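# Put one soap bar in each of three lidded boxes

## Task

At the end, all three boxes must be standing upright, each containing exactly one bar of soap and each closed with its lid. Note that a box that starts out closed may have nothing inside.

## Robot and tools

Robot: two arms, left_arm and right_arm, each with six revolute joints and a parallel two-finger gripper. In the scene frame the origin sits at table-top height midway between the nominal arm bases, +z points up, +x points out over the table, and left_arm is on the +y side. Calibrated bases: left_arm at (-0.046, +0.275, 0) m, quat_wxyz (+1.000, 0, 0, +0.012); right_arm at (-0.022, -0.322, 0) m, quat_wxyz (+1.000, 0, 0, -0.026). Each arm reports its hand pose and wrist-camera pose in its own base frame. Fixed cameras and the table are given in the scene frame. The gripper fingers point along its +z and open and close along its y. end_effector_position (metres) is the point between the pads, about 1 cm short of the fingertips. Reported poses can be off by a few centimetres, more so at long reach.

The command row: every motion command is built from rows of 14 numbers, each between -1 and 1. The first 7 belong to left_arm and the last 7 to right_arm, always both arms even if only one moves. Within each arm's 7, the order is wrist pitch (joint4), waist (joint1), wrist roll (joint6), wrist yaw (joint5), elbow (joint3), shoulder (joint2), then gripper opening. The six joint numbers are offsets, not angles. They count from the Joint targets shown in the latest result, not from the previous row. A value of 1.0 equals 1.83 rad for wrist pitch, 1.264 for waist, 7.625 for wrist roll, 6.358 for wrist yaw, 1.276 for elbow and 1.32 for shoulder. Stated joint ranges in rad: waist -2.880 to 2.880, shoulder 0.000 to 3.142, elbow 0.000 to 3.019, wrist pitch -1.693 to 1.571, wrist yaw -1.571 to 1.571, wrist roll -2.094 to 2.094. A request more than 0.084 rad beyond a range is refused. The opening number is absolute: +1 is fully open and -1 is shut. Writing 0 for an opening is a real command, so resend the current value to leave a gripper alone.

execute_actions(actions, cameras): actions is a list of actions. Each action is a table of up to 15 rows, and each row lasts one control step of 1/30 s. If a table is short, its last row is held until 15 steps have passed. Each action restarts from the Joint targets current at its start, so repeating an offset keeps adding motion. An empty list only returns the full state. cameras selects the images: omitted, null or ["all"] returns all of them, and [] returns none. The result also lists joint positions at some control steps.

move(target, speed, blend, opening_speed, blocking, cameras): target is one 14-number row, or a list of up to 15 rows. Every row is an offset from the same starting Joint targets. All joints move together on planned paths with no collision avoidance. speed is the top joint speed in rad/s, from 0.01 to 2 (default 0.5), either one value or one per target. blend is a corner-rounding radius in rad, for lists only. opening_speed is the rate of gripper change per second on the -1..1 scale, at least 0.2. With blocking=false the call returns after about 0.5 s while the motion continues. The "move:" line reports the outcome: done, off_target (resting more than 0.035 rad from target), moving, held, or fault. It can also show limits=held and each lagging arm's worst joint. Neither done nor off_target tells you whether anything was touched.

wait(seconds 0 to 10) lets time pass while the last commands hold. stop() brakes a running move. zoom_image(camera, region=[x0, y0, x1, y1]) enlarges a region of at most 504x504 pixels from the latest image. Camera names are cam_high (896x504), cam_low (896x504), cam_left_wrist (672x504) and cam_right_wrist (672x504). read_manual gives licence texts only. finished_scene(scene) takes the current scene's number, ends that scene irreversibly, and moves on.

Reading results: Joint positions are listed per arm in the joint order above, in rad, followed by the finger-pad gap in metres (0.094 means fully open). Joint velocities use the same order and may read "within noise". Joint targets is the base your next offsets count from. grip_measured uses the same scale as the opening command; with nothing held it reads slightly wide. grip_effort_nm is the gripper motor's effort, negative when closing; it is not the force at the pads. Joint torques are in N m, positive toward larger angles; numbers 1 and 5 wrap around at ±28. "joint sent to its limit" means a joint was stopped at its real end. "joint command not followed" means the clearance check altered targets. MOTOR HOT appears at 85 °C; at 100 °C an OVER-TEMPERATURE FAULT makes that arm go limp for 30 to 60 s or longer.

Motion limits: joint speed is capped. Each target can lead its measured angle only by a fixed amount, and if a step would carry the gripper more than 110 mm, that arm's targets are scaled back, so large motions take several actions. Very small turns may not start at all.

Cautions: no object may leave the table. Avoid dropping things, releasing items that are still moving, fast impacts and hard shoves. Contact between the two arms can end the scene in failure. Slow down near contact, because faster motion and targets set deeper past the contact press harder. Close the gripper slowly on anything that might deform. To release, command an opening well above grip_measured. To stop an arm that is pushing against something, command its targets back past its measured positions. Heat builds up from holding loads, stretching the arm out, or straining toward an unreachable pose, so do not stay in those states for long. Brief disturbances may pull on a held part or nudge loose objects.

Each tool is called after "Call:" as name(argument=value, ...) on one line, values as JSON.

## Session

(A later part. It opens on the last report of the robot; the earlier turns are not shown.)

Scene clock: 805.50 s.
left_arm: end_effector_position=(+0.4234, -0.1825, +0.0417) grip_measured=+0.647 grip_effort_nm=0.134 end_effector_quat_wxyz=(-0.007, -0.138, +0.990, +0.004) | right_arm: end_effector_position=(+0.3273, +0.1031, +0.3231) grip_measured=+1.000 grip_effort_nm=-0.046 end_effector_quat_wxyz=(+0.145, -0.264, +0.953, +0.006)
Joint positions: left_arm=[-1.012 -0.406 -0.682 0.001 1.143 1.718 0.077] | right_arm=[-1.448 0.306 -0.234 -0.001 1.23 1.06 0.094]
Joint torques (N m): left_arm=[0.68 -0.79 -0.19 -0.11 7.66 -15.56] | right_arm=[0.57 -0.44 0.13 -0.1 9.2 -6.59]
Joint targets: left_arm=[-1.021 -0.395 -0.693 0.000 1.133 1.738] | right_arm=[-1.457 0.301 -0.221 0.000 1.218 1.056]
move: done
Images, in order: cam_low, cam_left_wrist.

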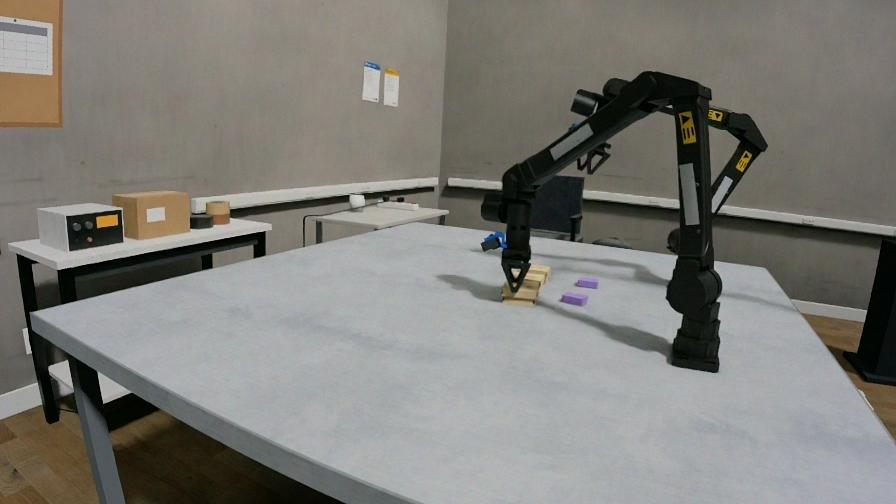

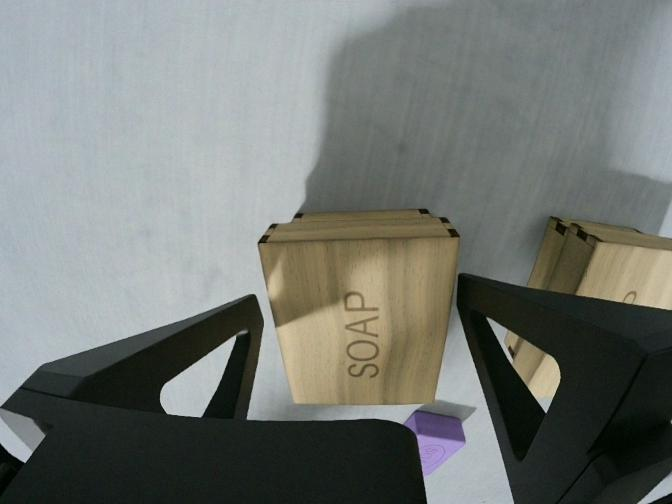

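Call:
move(target=[[-0.11,0,0,0,0,-0.17,0.65,0,0,0,0,0,0,1],[-0.102,-0.1653,-0.0083,0,0.26,0.03,0.6,0,0,0,0,0,0,1],[-0.102,-0.1653,-0.0083,0,0.26,0.054,0.6,0,0,0,0,0,0,1]], cameras=["cam_low","cam_left_wrist","cam_right_wrist"])

Call:
zoom_image(camera="cam_low", region=[490, 255, 550, 310])

Call:
zoom_image(camera="cam_left_wrist", region=[220, 140, 672, 440])

Scene clock: 841.50 s.
left_arm: end_effector_position=(+0.4303, -0.2967, +0.1028) grip_measured=+0.603 grip_effort_nm=-0.149 end_effector_quat_wxyz=(-0.003, -0.070, +0.998, +0.002) | right_arm: end_effector_position=(+0.3273, +0.1031, +0.3231) grip_measured=+1.000 grip_effort_nm=-0.051 end_effector_quat_wxyz=(+0.145, -0.264, +0.953, +0.006)
Joint positions: left_arm=[-1.21 -0.603 -0.742 0.001 1.415 1.784 0.075] | right_arm=[-1.448 0.306 -0.234 -0.001 1.23 1.06 0.094]
Joint torques (N m): left_arm=[1.17 -1.73 -0.22 -0.11 14.05 -17.55] | right_arm=[0.55 -0.44 0.13 -0.1 9.18 -6.65]
Joint targets: left_arm=[-1.207 -0.605 -0.756 0.000 1.465 1.810] | right_arm=[-1.457 0.301 -0.221 0.000 1.218 1.056]
move: off_target (left_arm); target 2's new numbers were sent with left_arm's elbow 0.053 rad from that target; left_arm: the elbow is farthest, 0.050 rad from its target
Images, in order: cam_low, cam_left_wrist, cam_right_wrist.

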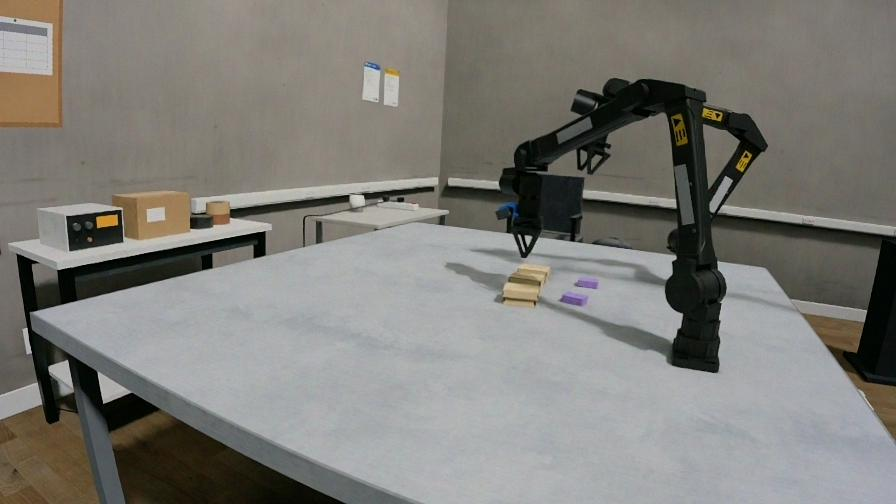

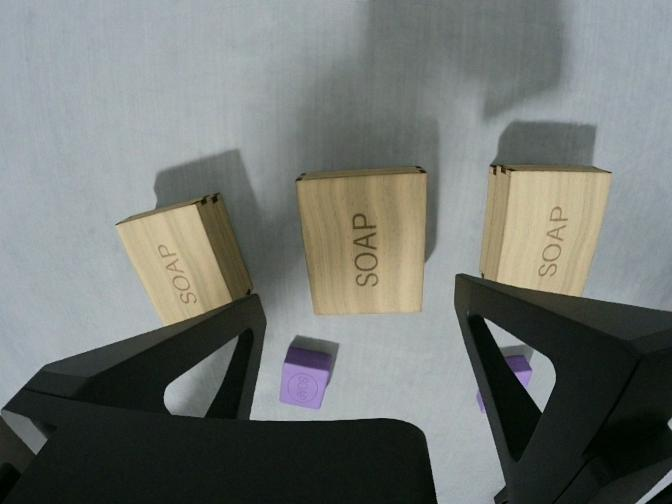

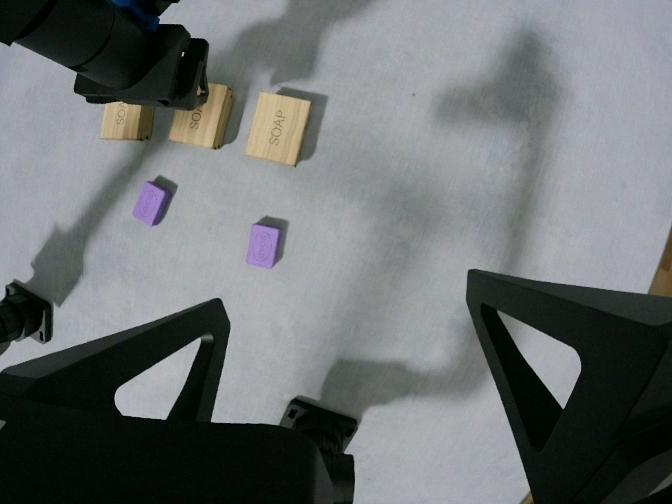

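Scaled by 8.400 from the camera's 896x504 image, which has a finer 1280x720 frame.

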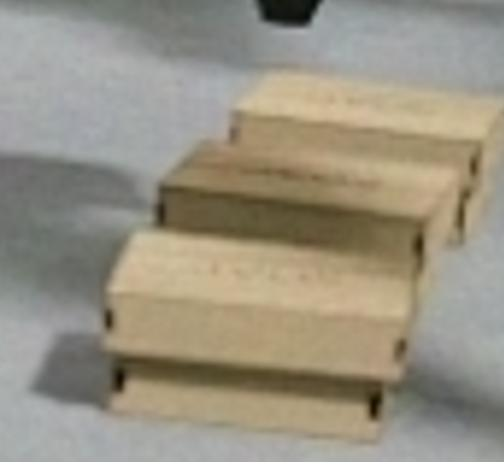

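Scaled by 1.115 from the camera's 672x504 image, which has a finer 960x720 frame.

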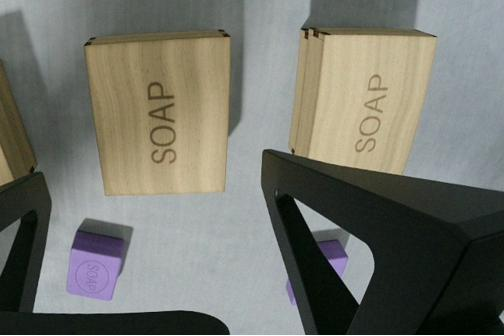

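Call:
move(target=[[0,-0.0115,-0.004,0,-0.043,0,0.6,0,0,0,0,0,0,1],[0.0978,-0.0115,-0.004,0,-0.1101,0.034,0.6,0,0,0,0,0,0,1]], cameras=["cam_low","cam_left_wrist"], speed=0.3)

Call:
zoom_image(camera="cam_low", region=[490, 245, 560, 310])

Scene clock: 862.97 s.
left_arm: end_effector_position=(+0.4335, -0.3021, +0.0515) grip_measured=+0.603 grip_effort_nm=-0.144 end_effector_quat_wxyz=(+0.013, -0.082, +0.996, -0.011) | right_arm: end_effector_position=(+0.3273, +0.1031, +0.3231) grip_measured=+1.000 grip_effort_nm=-0.061 end_effector_quat_wxyz=(+0.145, -0.264, +0.953, +0.006)
Joint positions: left_arm=[-1.041 -0.608 -0.773 0.001 1.333 1.83 0.075] | right_arm=[-1.448 0.306 -0.234 -0.001 1.23 1.06 0.094]
Joint torques (N m): left_arm=[1.69 -2.49 -0.22 -0.12 8.18 -17.73] | right_arm=[0.54 -0.38 0.14 -0.1 9.2 -6.59]
Motor temperatures (°C): left_arm=[27 28 29 28 45 36 31] | right_arm=[29 31 28 30 53 29 30]
Heat: left arm: hottest elbow 45 °C; right arm: hottest elbow 53 °C.
Joint targets: left_arm=[-1.028 -0.619 -0.787 0.000 1.325 1.855] | right_arm=[-1.457 0.301 -0.221 0.000 1.218 1.056]
move: done
Images, in order: cam_low, cam_left_wrist.

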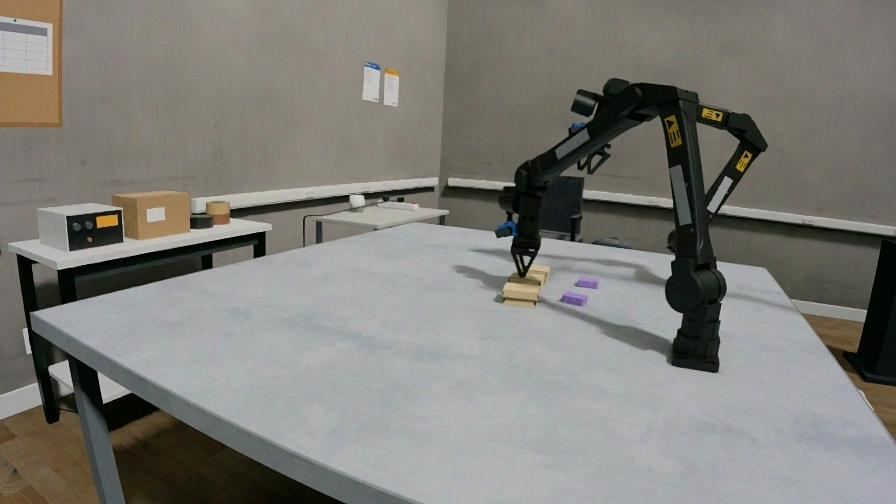

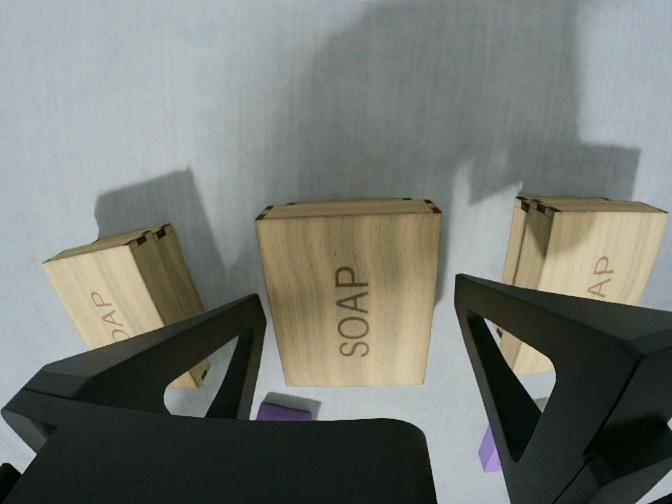

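Scaled by 7.200 from the camera's 896x504 image, which has a finer 1280x720 frame.

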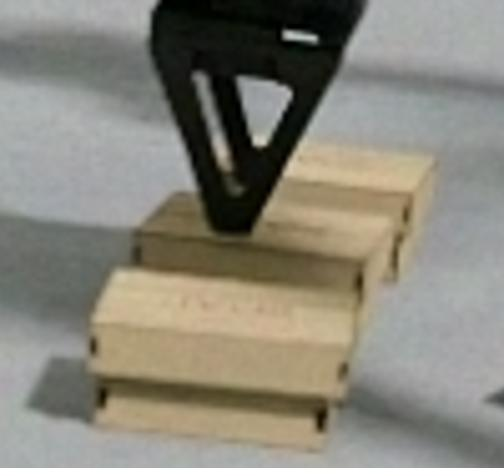

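Call:
move(target=[[0,0.0206,-0.002,0,0,0,0.6,0,0,0,0,0,0,1],[0,0.0206,-0.002,0,0,0.0215,0.6,0,0,0,0,0,0,1]], cameras=["cam_low","cam_left_wrist"], speed=0.2)

Call:
zoom_image(camera="cam_low", region=[490, 245, 560, 310])

Scene clock: 875.00 s.
left_arm: end_effector_position=(+0.4325, -0.2997, +0.0378) grip_measured=+0.603 grip_effort_nm=-0.149 end_effector_quat_wxyz=(+0.002, -0.091, +0.996, -0.002) | right_arm: end_effector_position=(+0.3273, +0.1031, +0.3231) grip_measured=+1.000 grip_effort_nm=-0.051 end_effector_quat_wxyz=(+0.145, -0.264, +0.953, +0.006)
Joint positions: left_arm=[-1.041 -0.605 -0.788 0.001 1.333 1.857 0.075] | right_arm=[-1.448 0.306 -0.234 -0.001 1.23 1.06 0.094]
Joint torques (N m): left_arm=[1.58 -0.67 -0.21 -0.12 8.02 -17.96] | right_arm=[0.57 -0.38 0.13 -0.1 9.2 -6.59]
Joint targets: left_arm=[-1.028 -0.593 -0.802 0.000 1.325 1.883] | right_arm=[-1.457 0.301 -0.221 0.000 1.218 1.056]
move: done
Images, in order: cam_low, cam_left_wrist.

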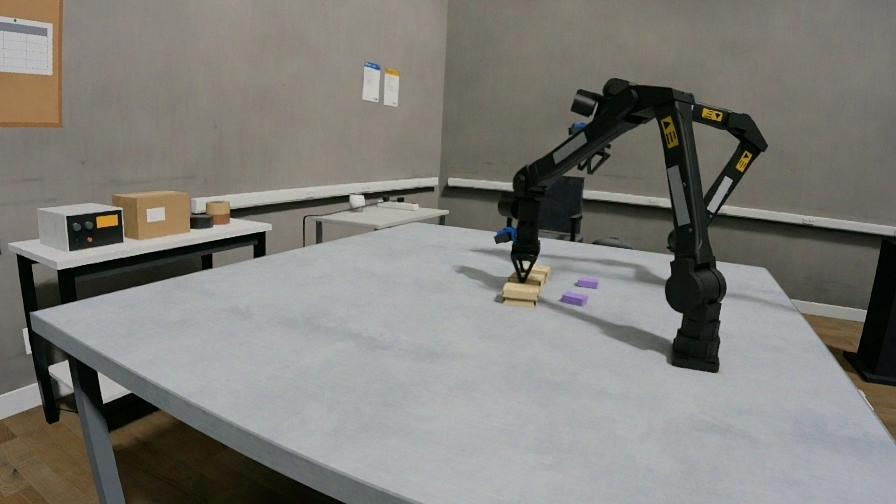

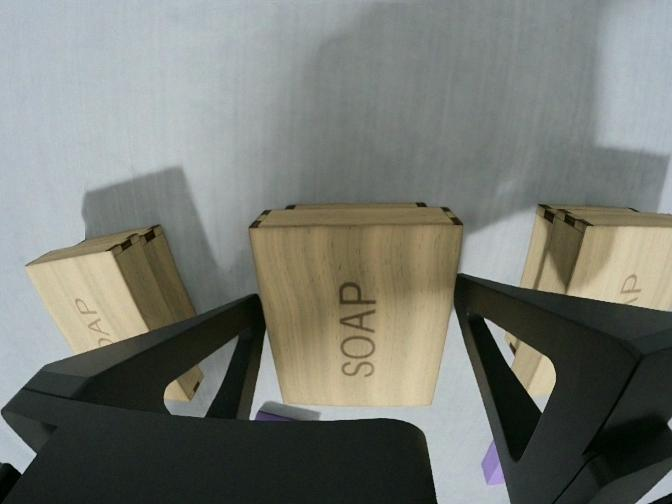

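Scaled by 7.200 from the camera's 896x504 image, which has a finer 1280x720 frame.

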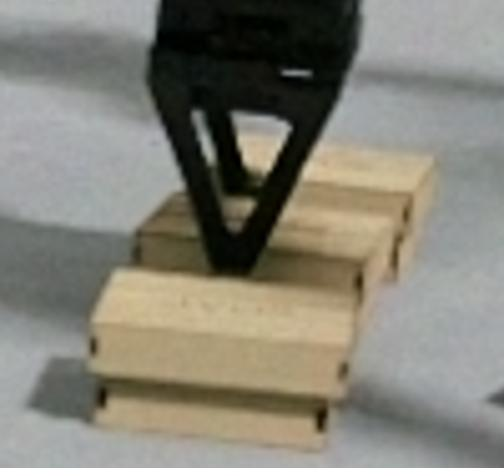

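Call:
move(target=[[0,0,0,0,0,0,0.2,0,0,0,0,0,0,1],[-0.011,0,0,0,0.039,-0.0227,0.2,0,0,0,0,0,0,1],[-0.0962,0,0,0,0.1077,-0.088,0.2,0,0,0,0,0,0,1]], cameras=["cam_low","cam_left_wrist","cam_right_wrist"], speed=0.2, opening_speed=0.5)

Call:
zoom_image(camera="cam_low", region=[490, 245, 560, 310])

Call:
zoom_image(camera="cam_right_wrist", region=[80, 50, 320, 230])

Scene clock: 891.73 s.
left_arm: end_effector_position=(+0.4327, -0.2995, +0.1033) grip_measured=+0.376 grip_effort_nm=-1.043 end_effector_quat_wxyz=(+0.004, -0.092, +0.996, -0.003) | right_arm: end_effector_position=(+0.3273, +0.1031, +0.3231) grip_measured=+1.000 grip_effort_nm=-0.056 end_effector_quat_wxyz=(+0.145, -0.264, +0.953, +0.006)
Joint positions: left_arm=[-1.193 -0.605 -0.788 0.001 1.413 1.782 0.065] | right_arm=[-1.448 0.306 -0.234 -0.001 1.23 1.06 0.094]
Joint torques (N m): left_arm=[0.65 -0.67 -0.22 -0.12 13.96 -21.13] | right_arm=[0.57 -0.38 0.13 -0.1 9.2 -6.59]
Joint targets: left_arm=[-1.204 -0.593 -0.802 0.000 1.462 1.767] | right_arm=[-1.457 0.301 -0.221 0.000 1.218 1.056]
move: off_target (left_arm); left_arm: the elbow is farthest, 0.049 rad from its target
Images, in order: cam_low, cam_left_wrist, cam_right_wrist.

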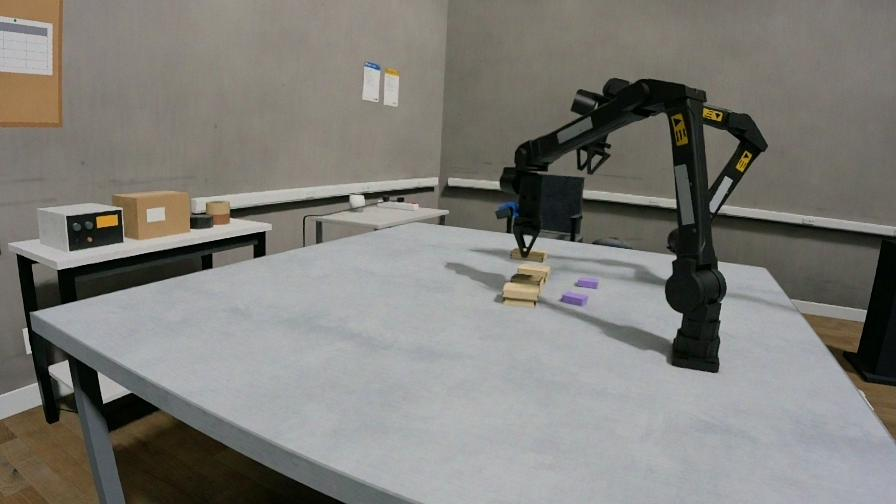

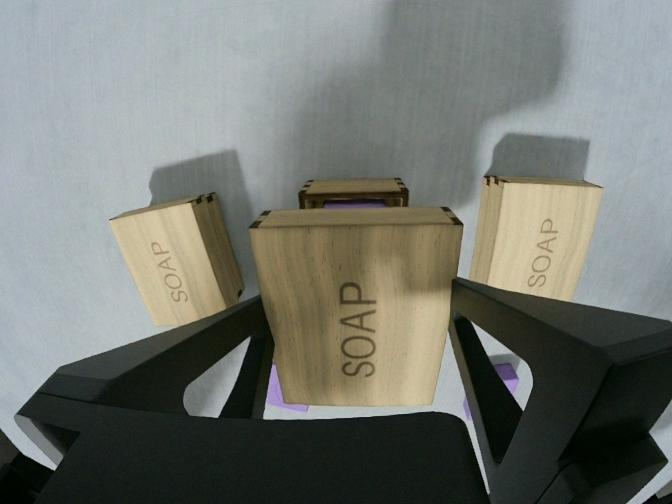

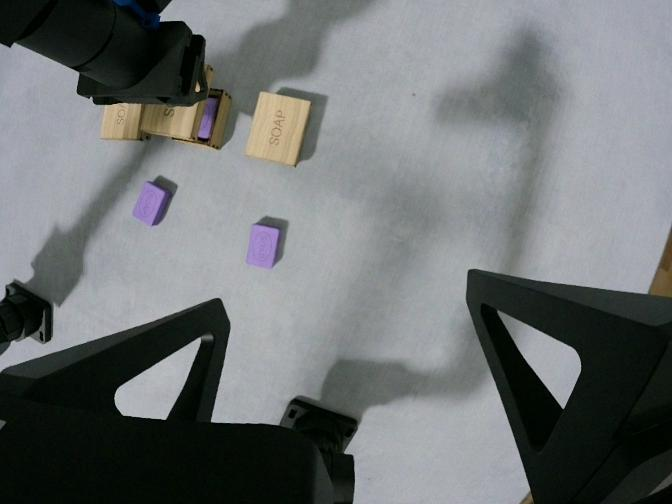

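Scaled by 7.200 from the camera's 896x504 image, which has a finer 1280x720 frame.

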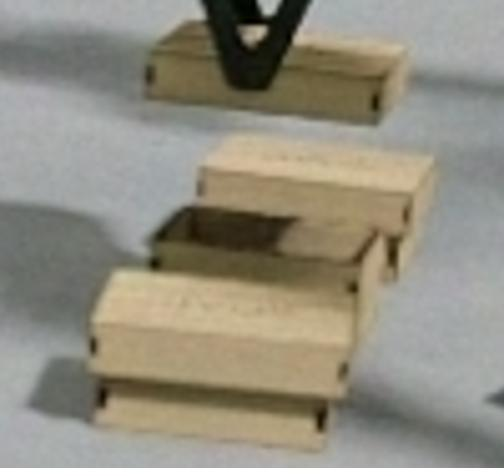

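Scaled by 2.100 from the camera's 672x504 image, which has a finer 960x720 frame.

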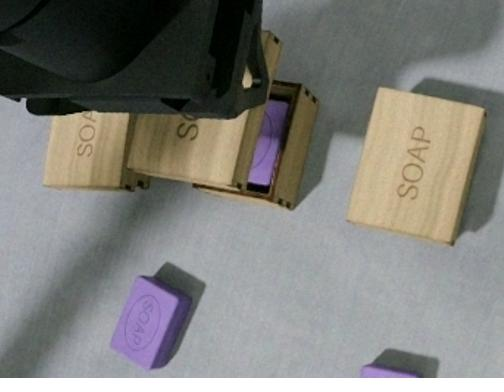

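Call:
move(target=[[0,0,0,0,-0.043,0,0.2,0,0,0,0,0,0,1],[0.0686,0,0,0,-0.0897,0.0652,0.2,0,0,0,0,0,0,1]], cameras=["cam_low","cam_left_wrist"], speed=0.2)

Call:
zoom_image(camera="cam_low", region=[495, 250, 555, 305])

Call:
zoom_image(camera="cam_left_wrist", region=[240, 170, 480, 250])

Scene clock: 907.87 s.
left_arm: end_effector_position=(+0.4314, -0.2987, +0.0573) grip_measured=+0.376 grip_effort_nm=-1.033 end_effector_quat_wxyz=(+0.000, -0.092, +0.996, -0.001) | right_arm: end_effector_position=(+0.3273, +0.1031, +0.3231) grip_measured=+1.000 grip_effort_nm=-0.051 end_effector_quat_wxyz=(+0.145, -0.264, +0.953, +0.006)
Joint positions: left_arm=[-1.092 -0.605 -0.788 0.001 1.354 1.832 0.065] | right_arm=[-1.448 0.306 -0.234 -0.001 1.23 1.06 0.094]
Joint torques (N m): left_arm=[1.61 -0.67 -0.22 -0.12 8.43 -18.67] | right_arm=[0.55 -0.44 0.13 -0.1 9.2 -6.59]
Joint targets: left_arm=[-1.079 -0.593 -0.802 0.000 1.348 1.853] | right_arm=[-1.457 0.301 -0.221 0.000 1.218 1.056]
move: done
Images, in order: cam_low, cam_left_wrist.

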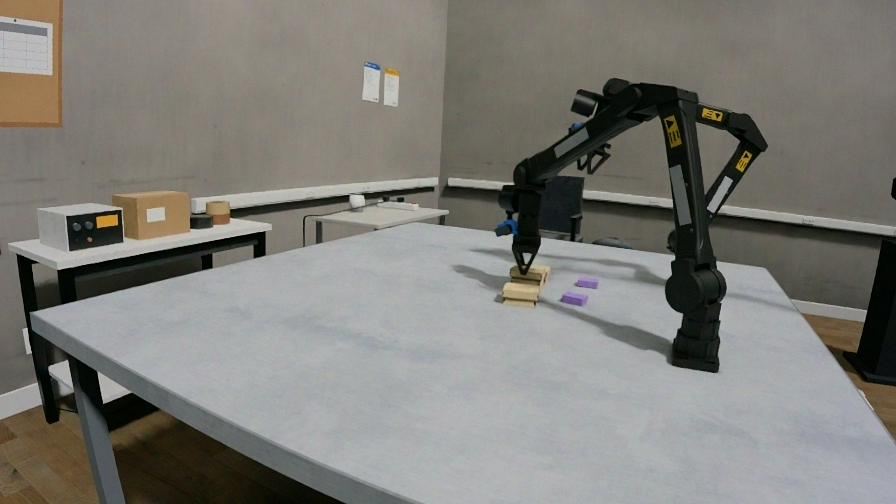

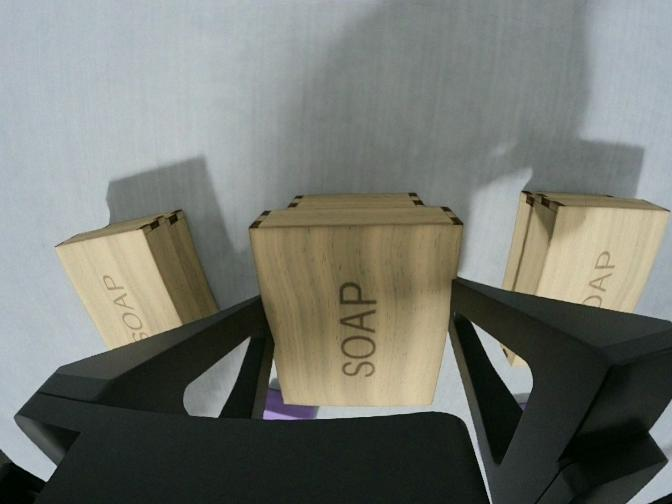

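Scaled by 8.400 from the camera's 896x504 image, which has a finer 1280x720 frame.

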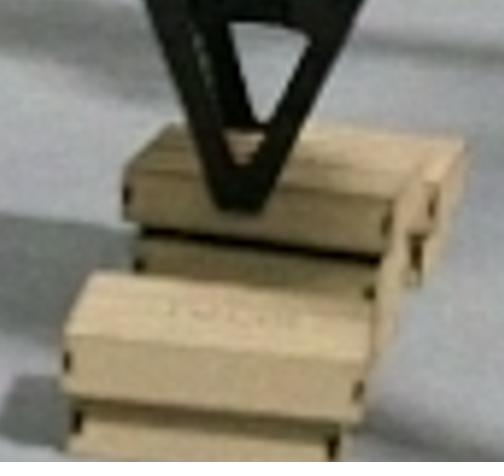

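Scaled by 2.100 from the camera's 672x504 image, which has a finer 960x720 frame.

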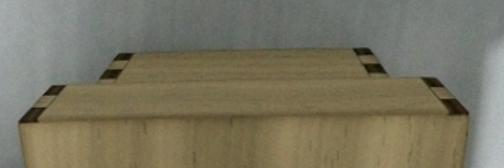

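Call:
move(target=[[0.0139,0,0,0,-0.011,0.0167,0.2,0,0,0,0,0,0,1]], cameras=["cam_low","cam_left_wrist"], speed=0.1)

Call:
zoom_image(camera="cam_low", region=[495, 250, 555, 305])

Call:
zoom_image(camera="cam_left_wrist", region=[240, 170, 480, 250])

Scene clock: 920.80 s.
left_arm: end_effector_position=(+0.4332, -0.2999, +0.0525) grip_measured=+0.376 grip_effort_nm=-1.033 end_effector_quat_wxyz=(+0.004, -0.092, +0.996, -0.004) | right_arm: end_effector_position=(+0.3273, +0.1031, +0.3231) grip_measured=+1.000 grip_effort_nm=-0.051 end_effector_quat_wxyz=(+0.145, -0.264, +0.953, +0.006)
Joint positions: left_arm=[-1.07 -0.605 -0.788 0.001 1.348 1.837 0.065] | right_arm=[-1.448 0.306 -0.234 -0.001 1.23 1.06 0.094]
Joint torques (N m): left_arm=[1.78 -0.67 -0.22 -0.12 7.71 -16.79] | right_arm=[0.55 -0.38 0.13 -0.1 9.18 -6.65]
Joint targets: left_arm=[-1.053 -0.593 -0.802 0.000 1.334 1.875] | right_arm=[-1.457 0.301 -0.221 0.000 1.218 1.056]
move: off_target (left_arm); left_arm: the shoulder is farthest, 0.038 rad from its target
Images, in order: cam_low, cam_left_wrist.

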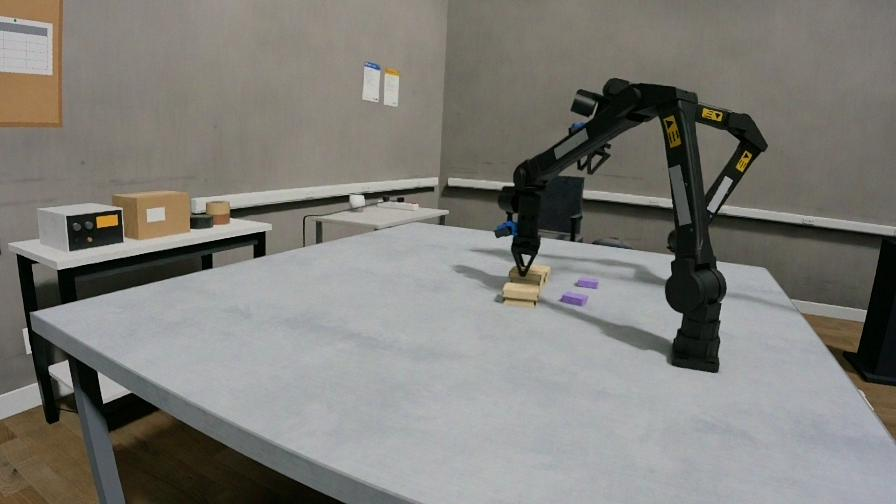

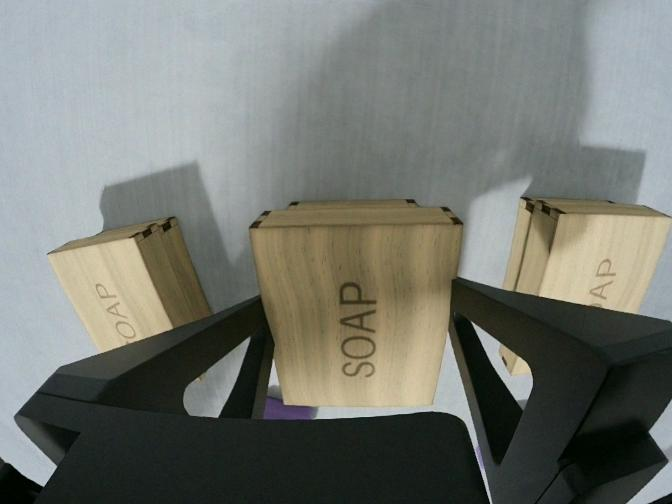

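Scaled by 8.400 from the camera's 896x504 image, which has a finer 1280x720 frame.

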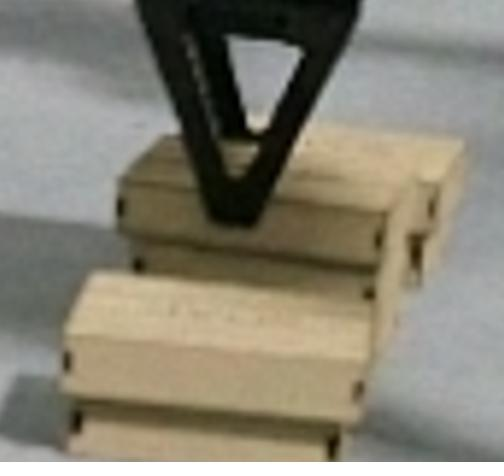

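Scaled by 2.100 from the camera's 672x504 image, which has a finer 960x720 frame.

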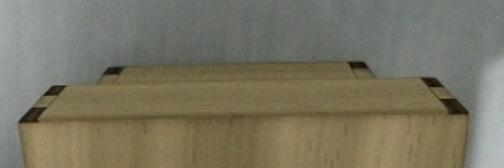

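Call:
move(target=[[0,0,0,0,0,-0.04,0.2,0,0,0,0,0,0,1],[-0.02,0,0,0,0,-0.04,0.2,0,0,0,0,0,0,1],[-0.02,0,0,0,0,0.002,0.2,0,0,0,0,0,0,1]], cameras=["cam_low","cam_left_wrist"], speed=0.1)

Call:
zoom_image(camera="cam_low", region=[495, 250, 555, 305])

Call:
zoom_image(camera="cam_left_wrist", region=[240, 170, 480, 250])

Scene clock: 940.93 s.
left_arm: end_effector_position=(+0.4290, -0.2970, +0.0456) grip_measured=+0.376 grip_effort_nm=-1.038 end_effector_quat_wxyz=(-0.005, -0.092, +0.996, +0.004) | right_arm: end_effector_position=(+0.3273, +0.1031, +0.3231) grip_measured=+1.000 grip_effort_nm=-0.051 end_effector_quat_wxyz=(+0.145, -0.264, +0.953, +0.006)
Joint positions: left_arm=[-1.079 -0.605 -0.789 0.001 1.343 1.848 0.065] | right_arm=[-1.448 0.306 -0.234 -0.001 1.23 1.06 0.094]
Joint torques (N m): left_arm=[0.58 -0.73 -0.22 -0.12 8.01 -17.49] | right_arm=[0.55 -0.38 0.13 -0.1 9.2 -6.59]
Joint targets: left_arm=[-1.090 -0.593 -0.802 0.000 1.333 1.878] | right_arm=[-1.457 0.301 -0.221 0.000 1.218 1.056]
move: done
Images, in order: cam_low, cam_left_wrist.

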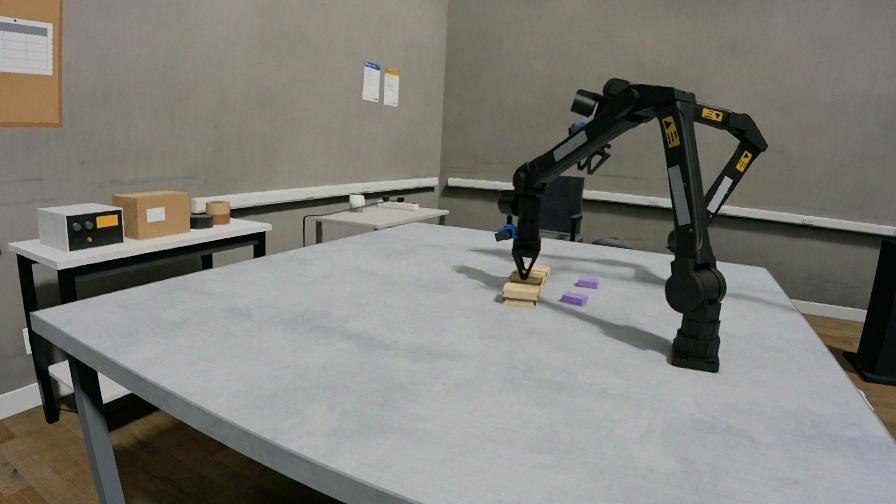

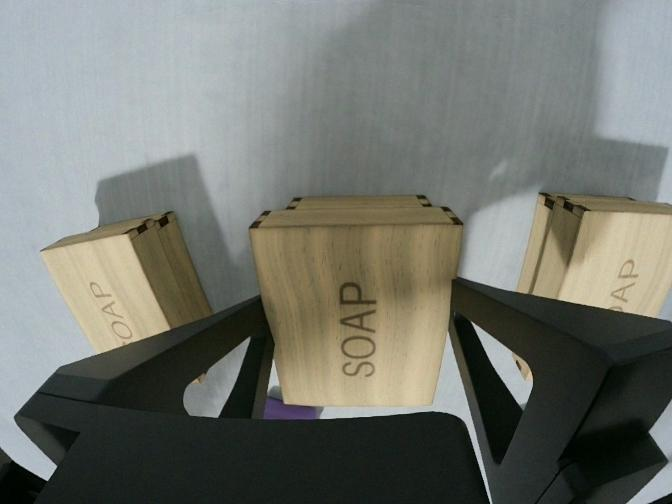

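Scaled by 8.400 from the camera's 896x504 image, which has a finer 1280x720 frame.

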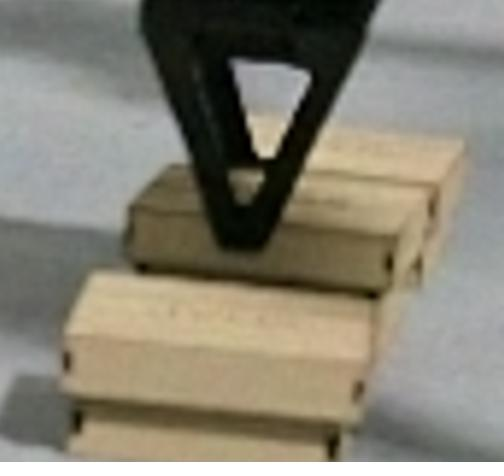

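Scaled by 2.100 from the camera's 672x504 image, which has a finer 960x720 frame.

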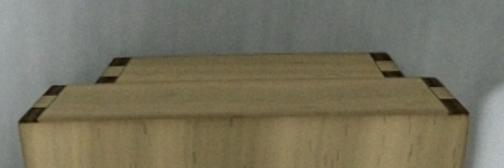

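Call:
move(target=[0,0,0,0,0,0.012,0.2,0,0,0,0,0,0,1], cameras=["cam_low","cam_left_wrist"], speed=0.1)

Call:
zoom_image(camera="cam_low", region=[495, 250, 555, 305])

Call:
zoom_image(camera="cam_left_wrist", region=[240, 170, 480, 250])

Scene clock: 950.53 s.
left_arm: end_effector_position=(+0.4280, -0.2963, +0.0386) grip_measured=+0.376 grip_effort_nm=-1.043 end_effector_quat_wxyz=(-0.010, -0.092, +0.996, +0.008) | right_arm: end_effector_position=(+0.3273, +0.1031, +0.3231) grip_measured=+1.000 grip_effort_nm=-0.051 end_effector_quat_wxyz=(+0.145, -0.264, +0.953, +0.006)
Joint positions: left_arm=[-1.079 -0.605 -0.789 0.001 1.343 1.862 0.065] | right_arm=[-1.448 0.306 -0.234 -0.001 1.23 1.06 0.094]
Joint torques (N m): left_arm=[0.57 -0.67 -0.22 -0.12 7.9 -17.44] | right_arm=[0.54 -0.44 0.13 -0.1 9.18 -6.65]
Joint targets: left_arm=[-1.090 -0.593 -0.802 0.000 1.333 1.893] | right_arm=[-1.457 0.301 -0.221 0.000 1.218 1.056]
move: done
Images, in order: cam_low, cam_left_wrist.

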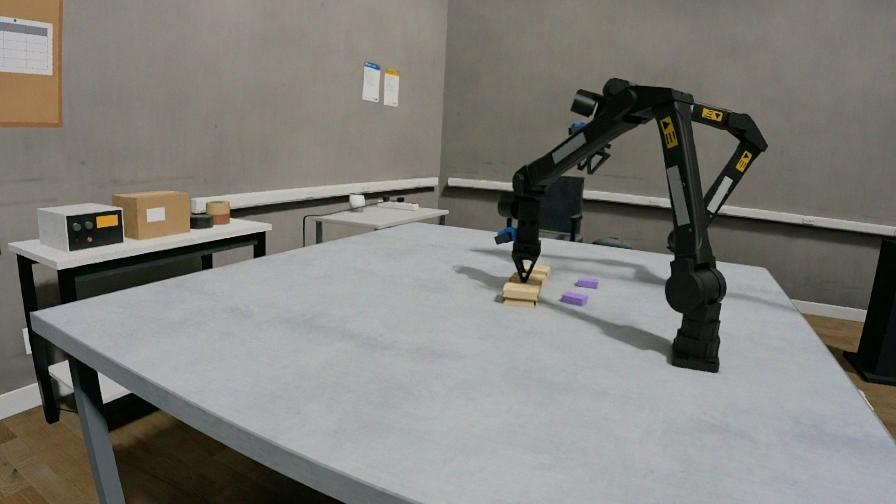

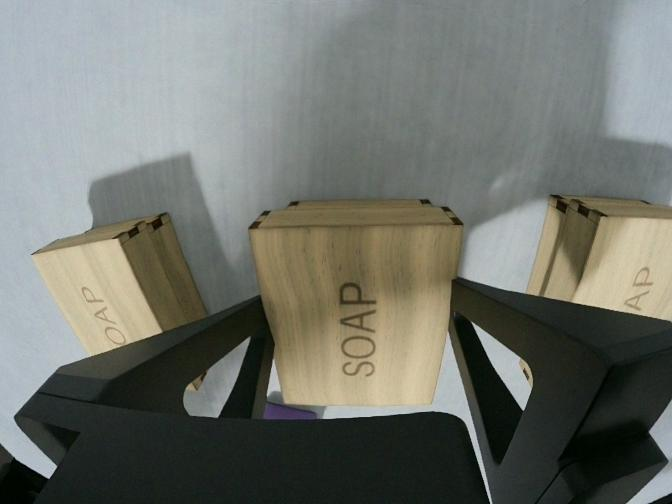

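Scaled by 8.400 from the camera's 896x504 image, which has a finer 1280x720 frame.

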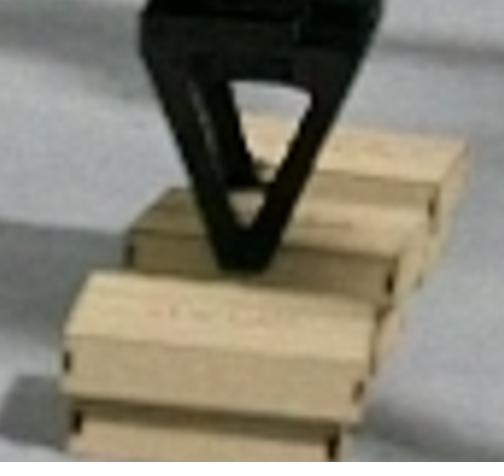

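Scaled by 2.100 from the camera's 672x504 image, which has a finer 960x720 frame.

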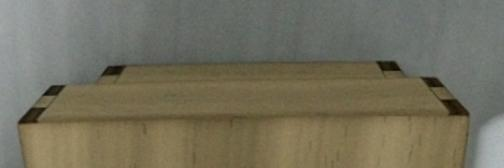

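Call:
move(target=[[0,0,0,0,0,-0.022,0.2,0,0,0,0,0,0,1],[0,0,0,0,0,-0.022,0.6,0,0,0,0,0,0,1],[-0.05,0,0,0,0,-0.1,0.6,0,0,0,0,0,0,1],[-0.1159,-0.1036,0,0,0.3315,0.04,0.6,0,0,0,0,0,0,1],[-0.1159,-0.1036,0,0,0.3315,0.0833,0.6,0,0,0,0,0,0,1]], cameras=["cam_low","cam_left_wrist"], speed=0.4, opening_speed=0.5)

Call:
zoom_image(camera="cam_low", region=[495, 250, 555, 305])

Scene clock: 972.53 s.
left_arm: end_effector_position=(+0.4562, -0.3988, +0.1017) grip_measured=+0.597 grip_effort_nm=0.134 end_effector_quat_wxyz=(+0.003, -0.036, +0.999, -0.003) | right_arm: end_effector_position=(+0.3273, +0.1031, +0.3231) grip_measured=+1.000 grip_effort_nm=-0.056 end_effector_quat_wxyz=(+0.145, -0.264, +0.953, +0.006)
Joint positions: left_arm=[-1.291 -0.717 -0.789 0.001 1.712 1.984 0.075] | right_arm=[-1.448 0.306 -0.234 -0.001 1.23 1.06 0.094]
Joint torques (N m): left_arm=[0.61 -2.02 -0.21 -0.11 13.94 -21.6] | right_arm=[0.55 -0.38 0.13 -0.1 9.18 -6.59]
Joint targets: left_arm=[-1.302 -0.724 -0.802 0.000 1.757 2.003] | right_arm=[-1.457 0.301 -0.221 0.000 1.218 1.056]
move: off_target (left_arm); left_arm: the elbow is farthest, 0.044 rad from its target
Images, in order: cam_low, cam_left_wrist.

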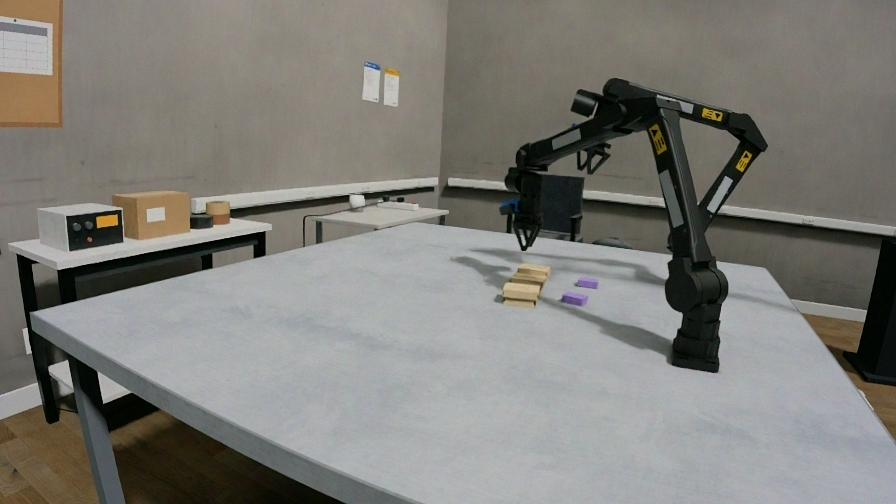

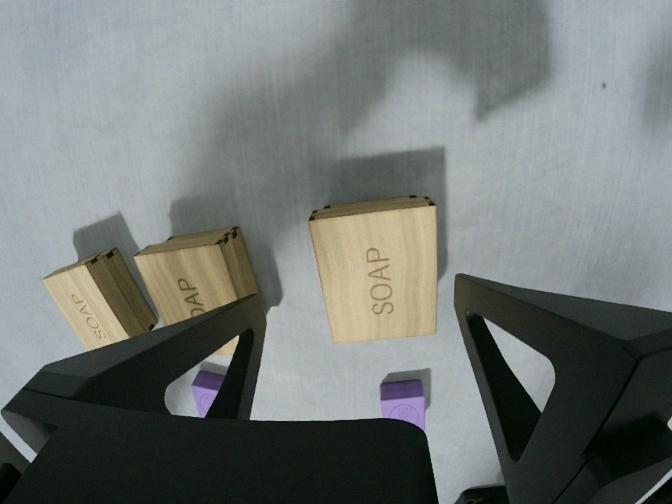

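Scaled by 8.400 from the camera's 896x504 image, which has a finer 1280x720 frame.

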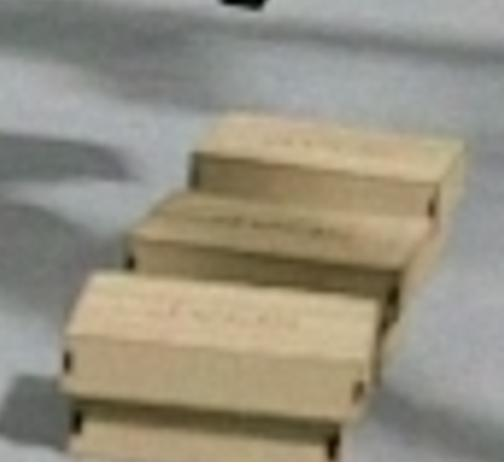

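Call:
move(target=[[0,-0.0299,-0.0153,0,-0.04,0,0.6,0,0,0,0,0,0,1],[0.0698,-0.0299,-0.0153,0,-0.1027,0.025,0.6,0,0,0,0,0,0,1]], cameras=["cam_low","cam_left_wrist"], speed=0.3)

Scene clock: 991.53 s.
left_arm: end_effector_position=(+0.4368, -0.4135, +0.0586) grip_measured=+0.597 grip_effort_nm=0.129 end_effector_quat_wxyz=(+0.003, -0.074, +0.997, -0.003) | right_arm: end_effector_position=(+0.3273, +0.1031, +0.3231) grip_measured=+1.000 grip_effort_nm=-0.046 end_effector_quat_wxyz=(+0.145, -0.264, +0.953, +0.006)
Joint positions: left_arm=[-1.187 -0.757 -0.905 0.001 1.634 2.009 0.075] | right_arm=[-1.448 0.306 -0.234 -0.001 1.23 1.06 0.094]
Joint torques (N m): left_arm=[1.63 -1.9 -0.23 -0.12 8.58 -21.25] | right_arm=[0.55 -0.38 0.13 -0.1 9.2 -6.59]
Joint targets: left_arm=[-1.174 -0.762 -0.919 0.000 1.626 2.036] | right_arm=[-1.457 0.301 -0.221 0.000 1.218 1.056]
move: done
Images, in order: cam_low, cam_left_wrist.

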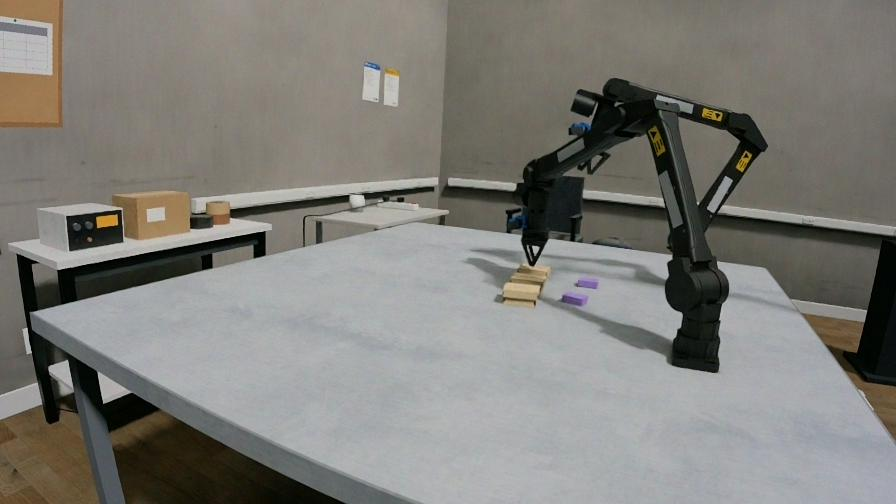

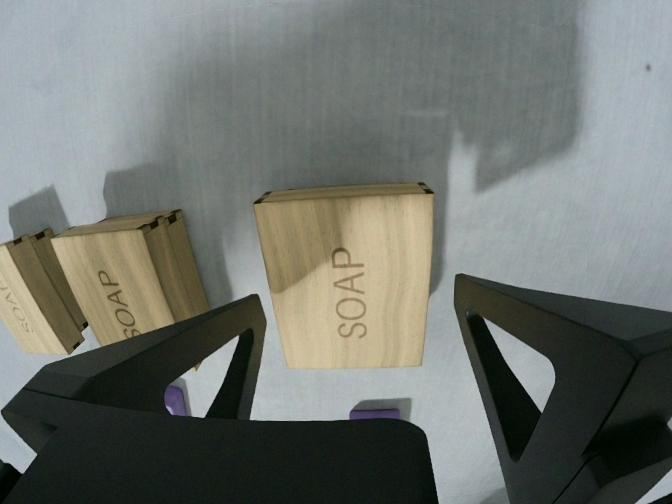

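Call:
move(target=[[0,0.0179,-0.0026,0,0,0,0.6,0,0,0,0,0,0,1],[0.0197,0.0179,-0.0026,0,-0.0165,0.016,0.6,0,0,0,0,0,0,1]], cameras=["cam_low","cam_left_wrist"], speed=0.2)

Call:
zoom_image(camera="cam_low", region=[500, 240, 560, 295])

Scene clock: 1005.13 s.
left_arm: end_effector_position=(+0.4394, -0.4097, +0.0407) grip_measured=+0.597 grip_effort_nm=0.129 end_effector_quat_wxyz=(+0.002, -0.087, +0.996, -0.002) | right_arm: end_effector_position=(+0.3273, +0.1031, +0.3231) grip_measured=+1.000 grip_effort_nm=-0.046 end_effector_quat_wxyz=(+0.145, -0.264, +0.953, +0.006)
Joint positions: left_arm=[-1.151 -0.749 -0.924 0.001 1.613 2.028 0.075] | right_arm=[-1.448 0.306 -0.234 -0.001 1.23 1.06 0.094]
Joint torques (N m): left_arm=[1.62 -0.79 -0.23 -0.13 8.36 -20.89] | right_arm=[0.57 -0.38 0.13 -0.1 9.2 -6.65]
Joint targets: left_arm=[-1.138 -0.739 -0.939 0.000 1.604 2.058] | right_arm=[-1.457 0.301 -0.221 0.000 1.218 1.056]
move: done
Images, in order: cam_low, cam_left_wrist.

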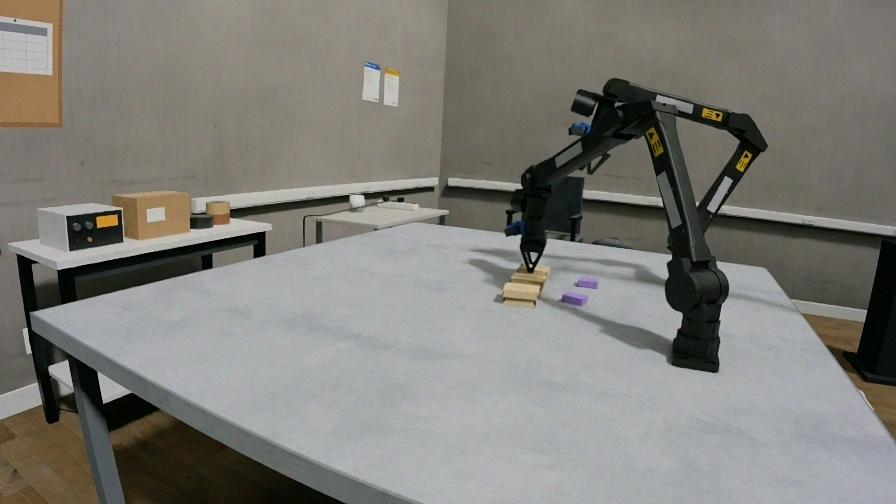

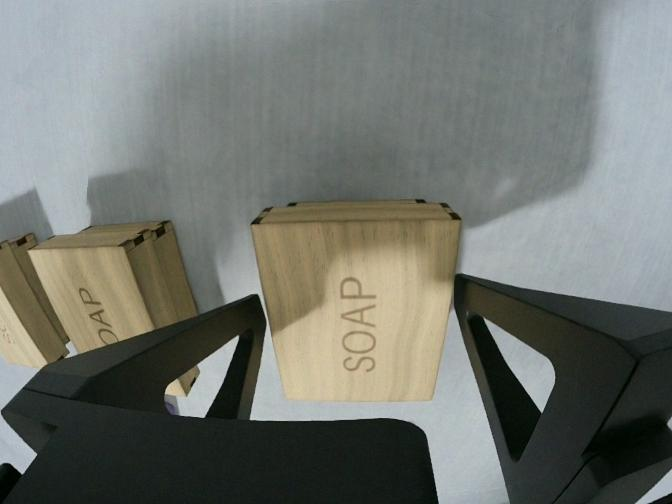

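Scaled by 8.400 from the camera's 896x504 image, which has a finer 1280x720 frame.

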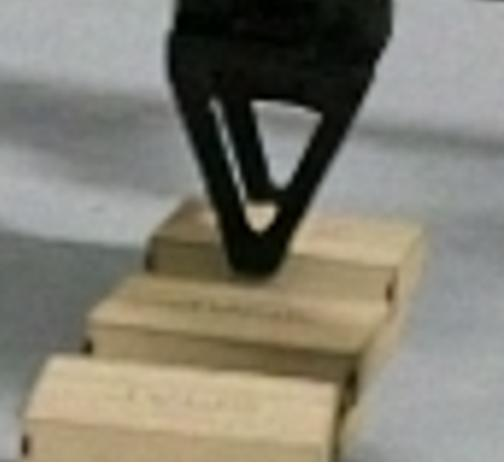

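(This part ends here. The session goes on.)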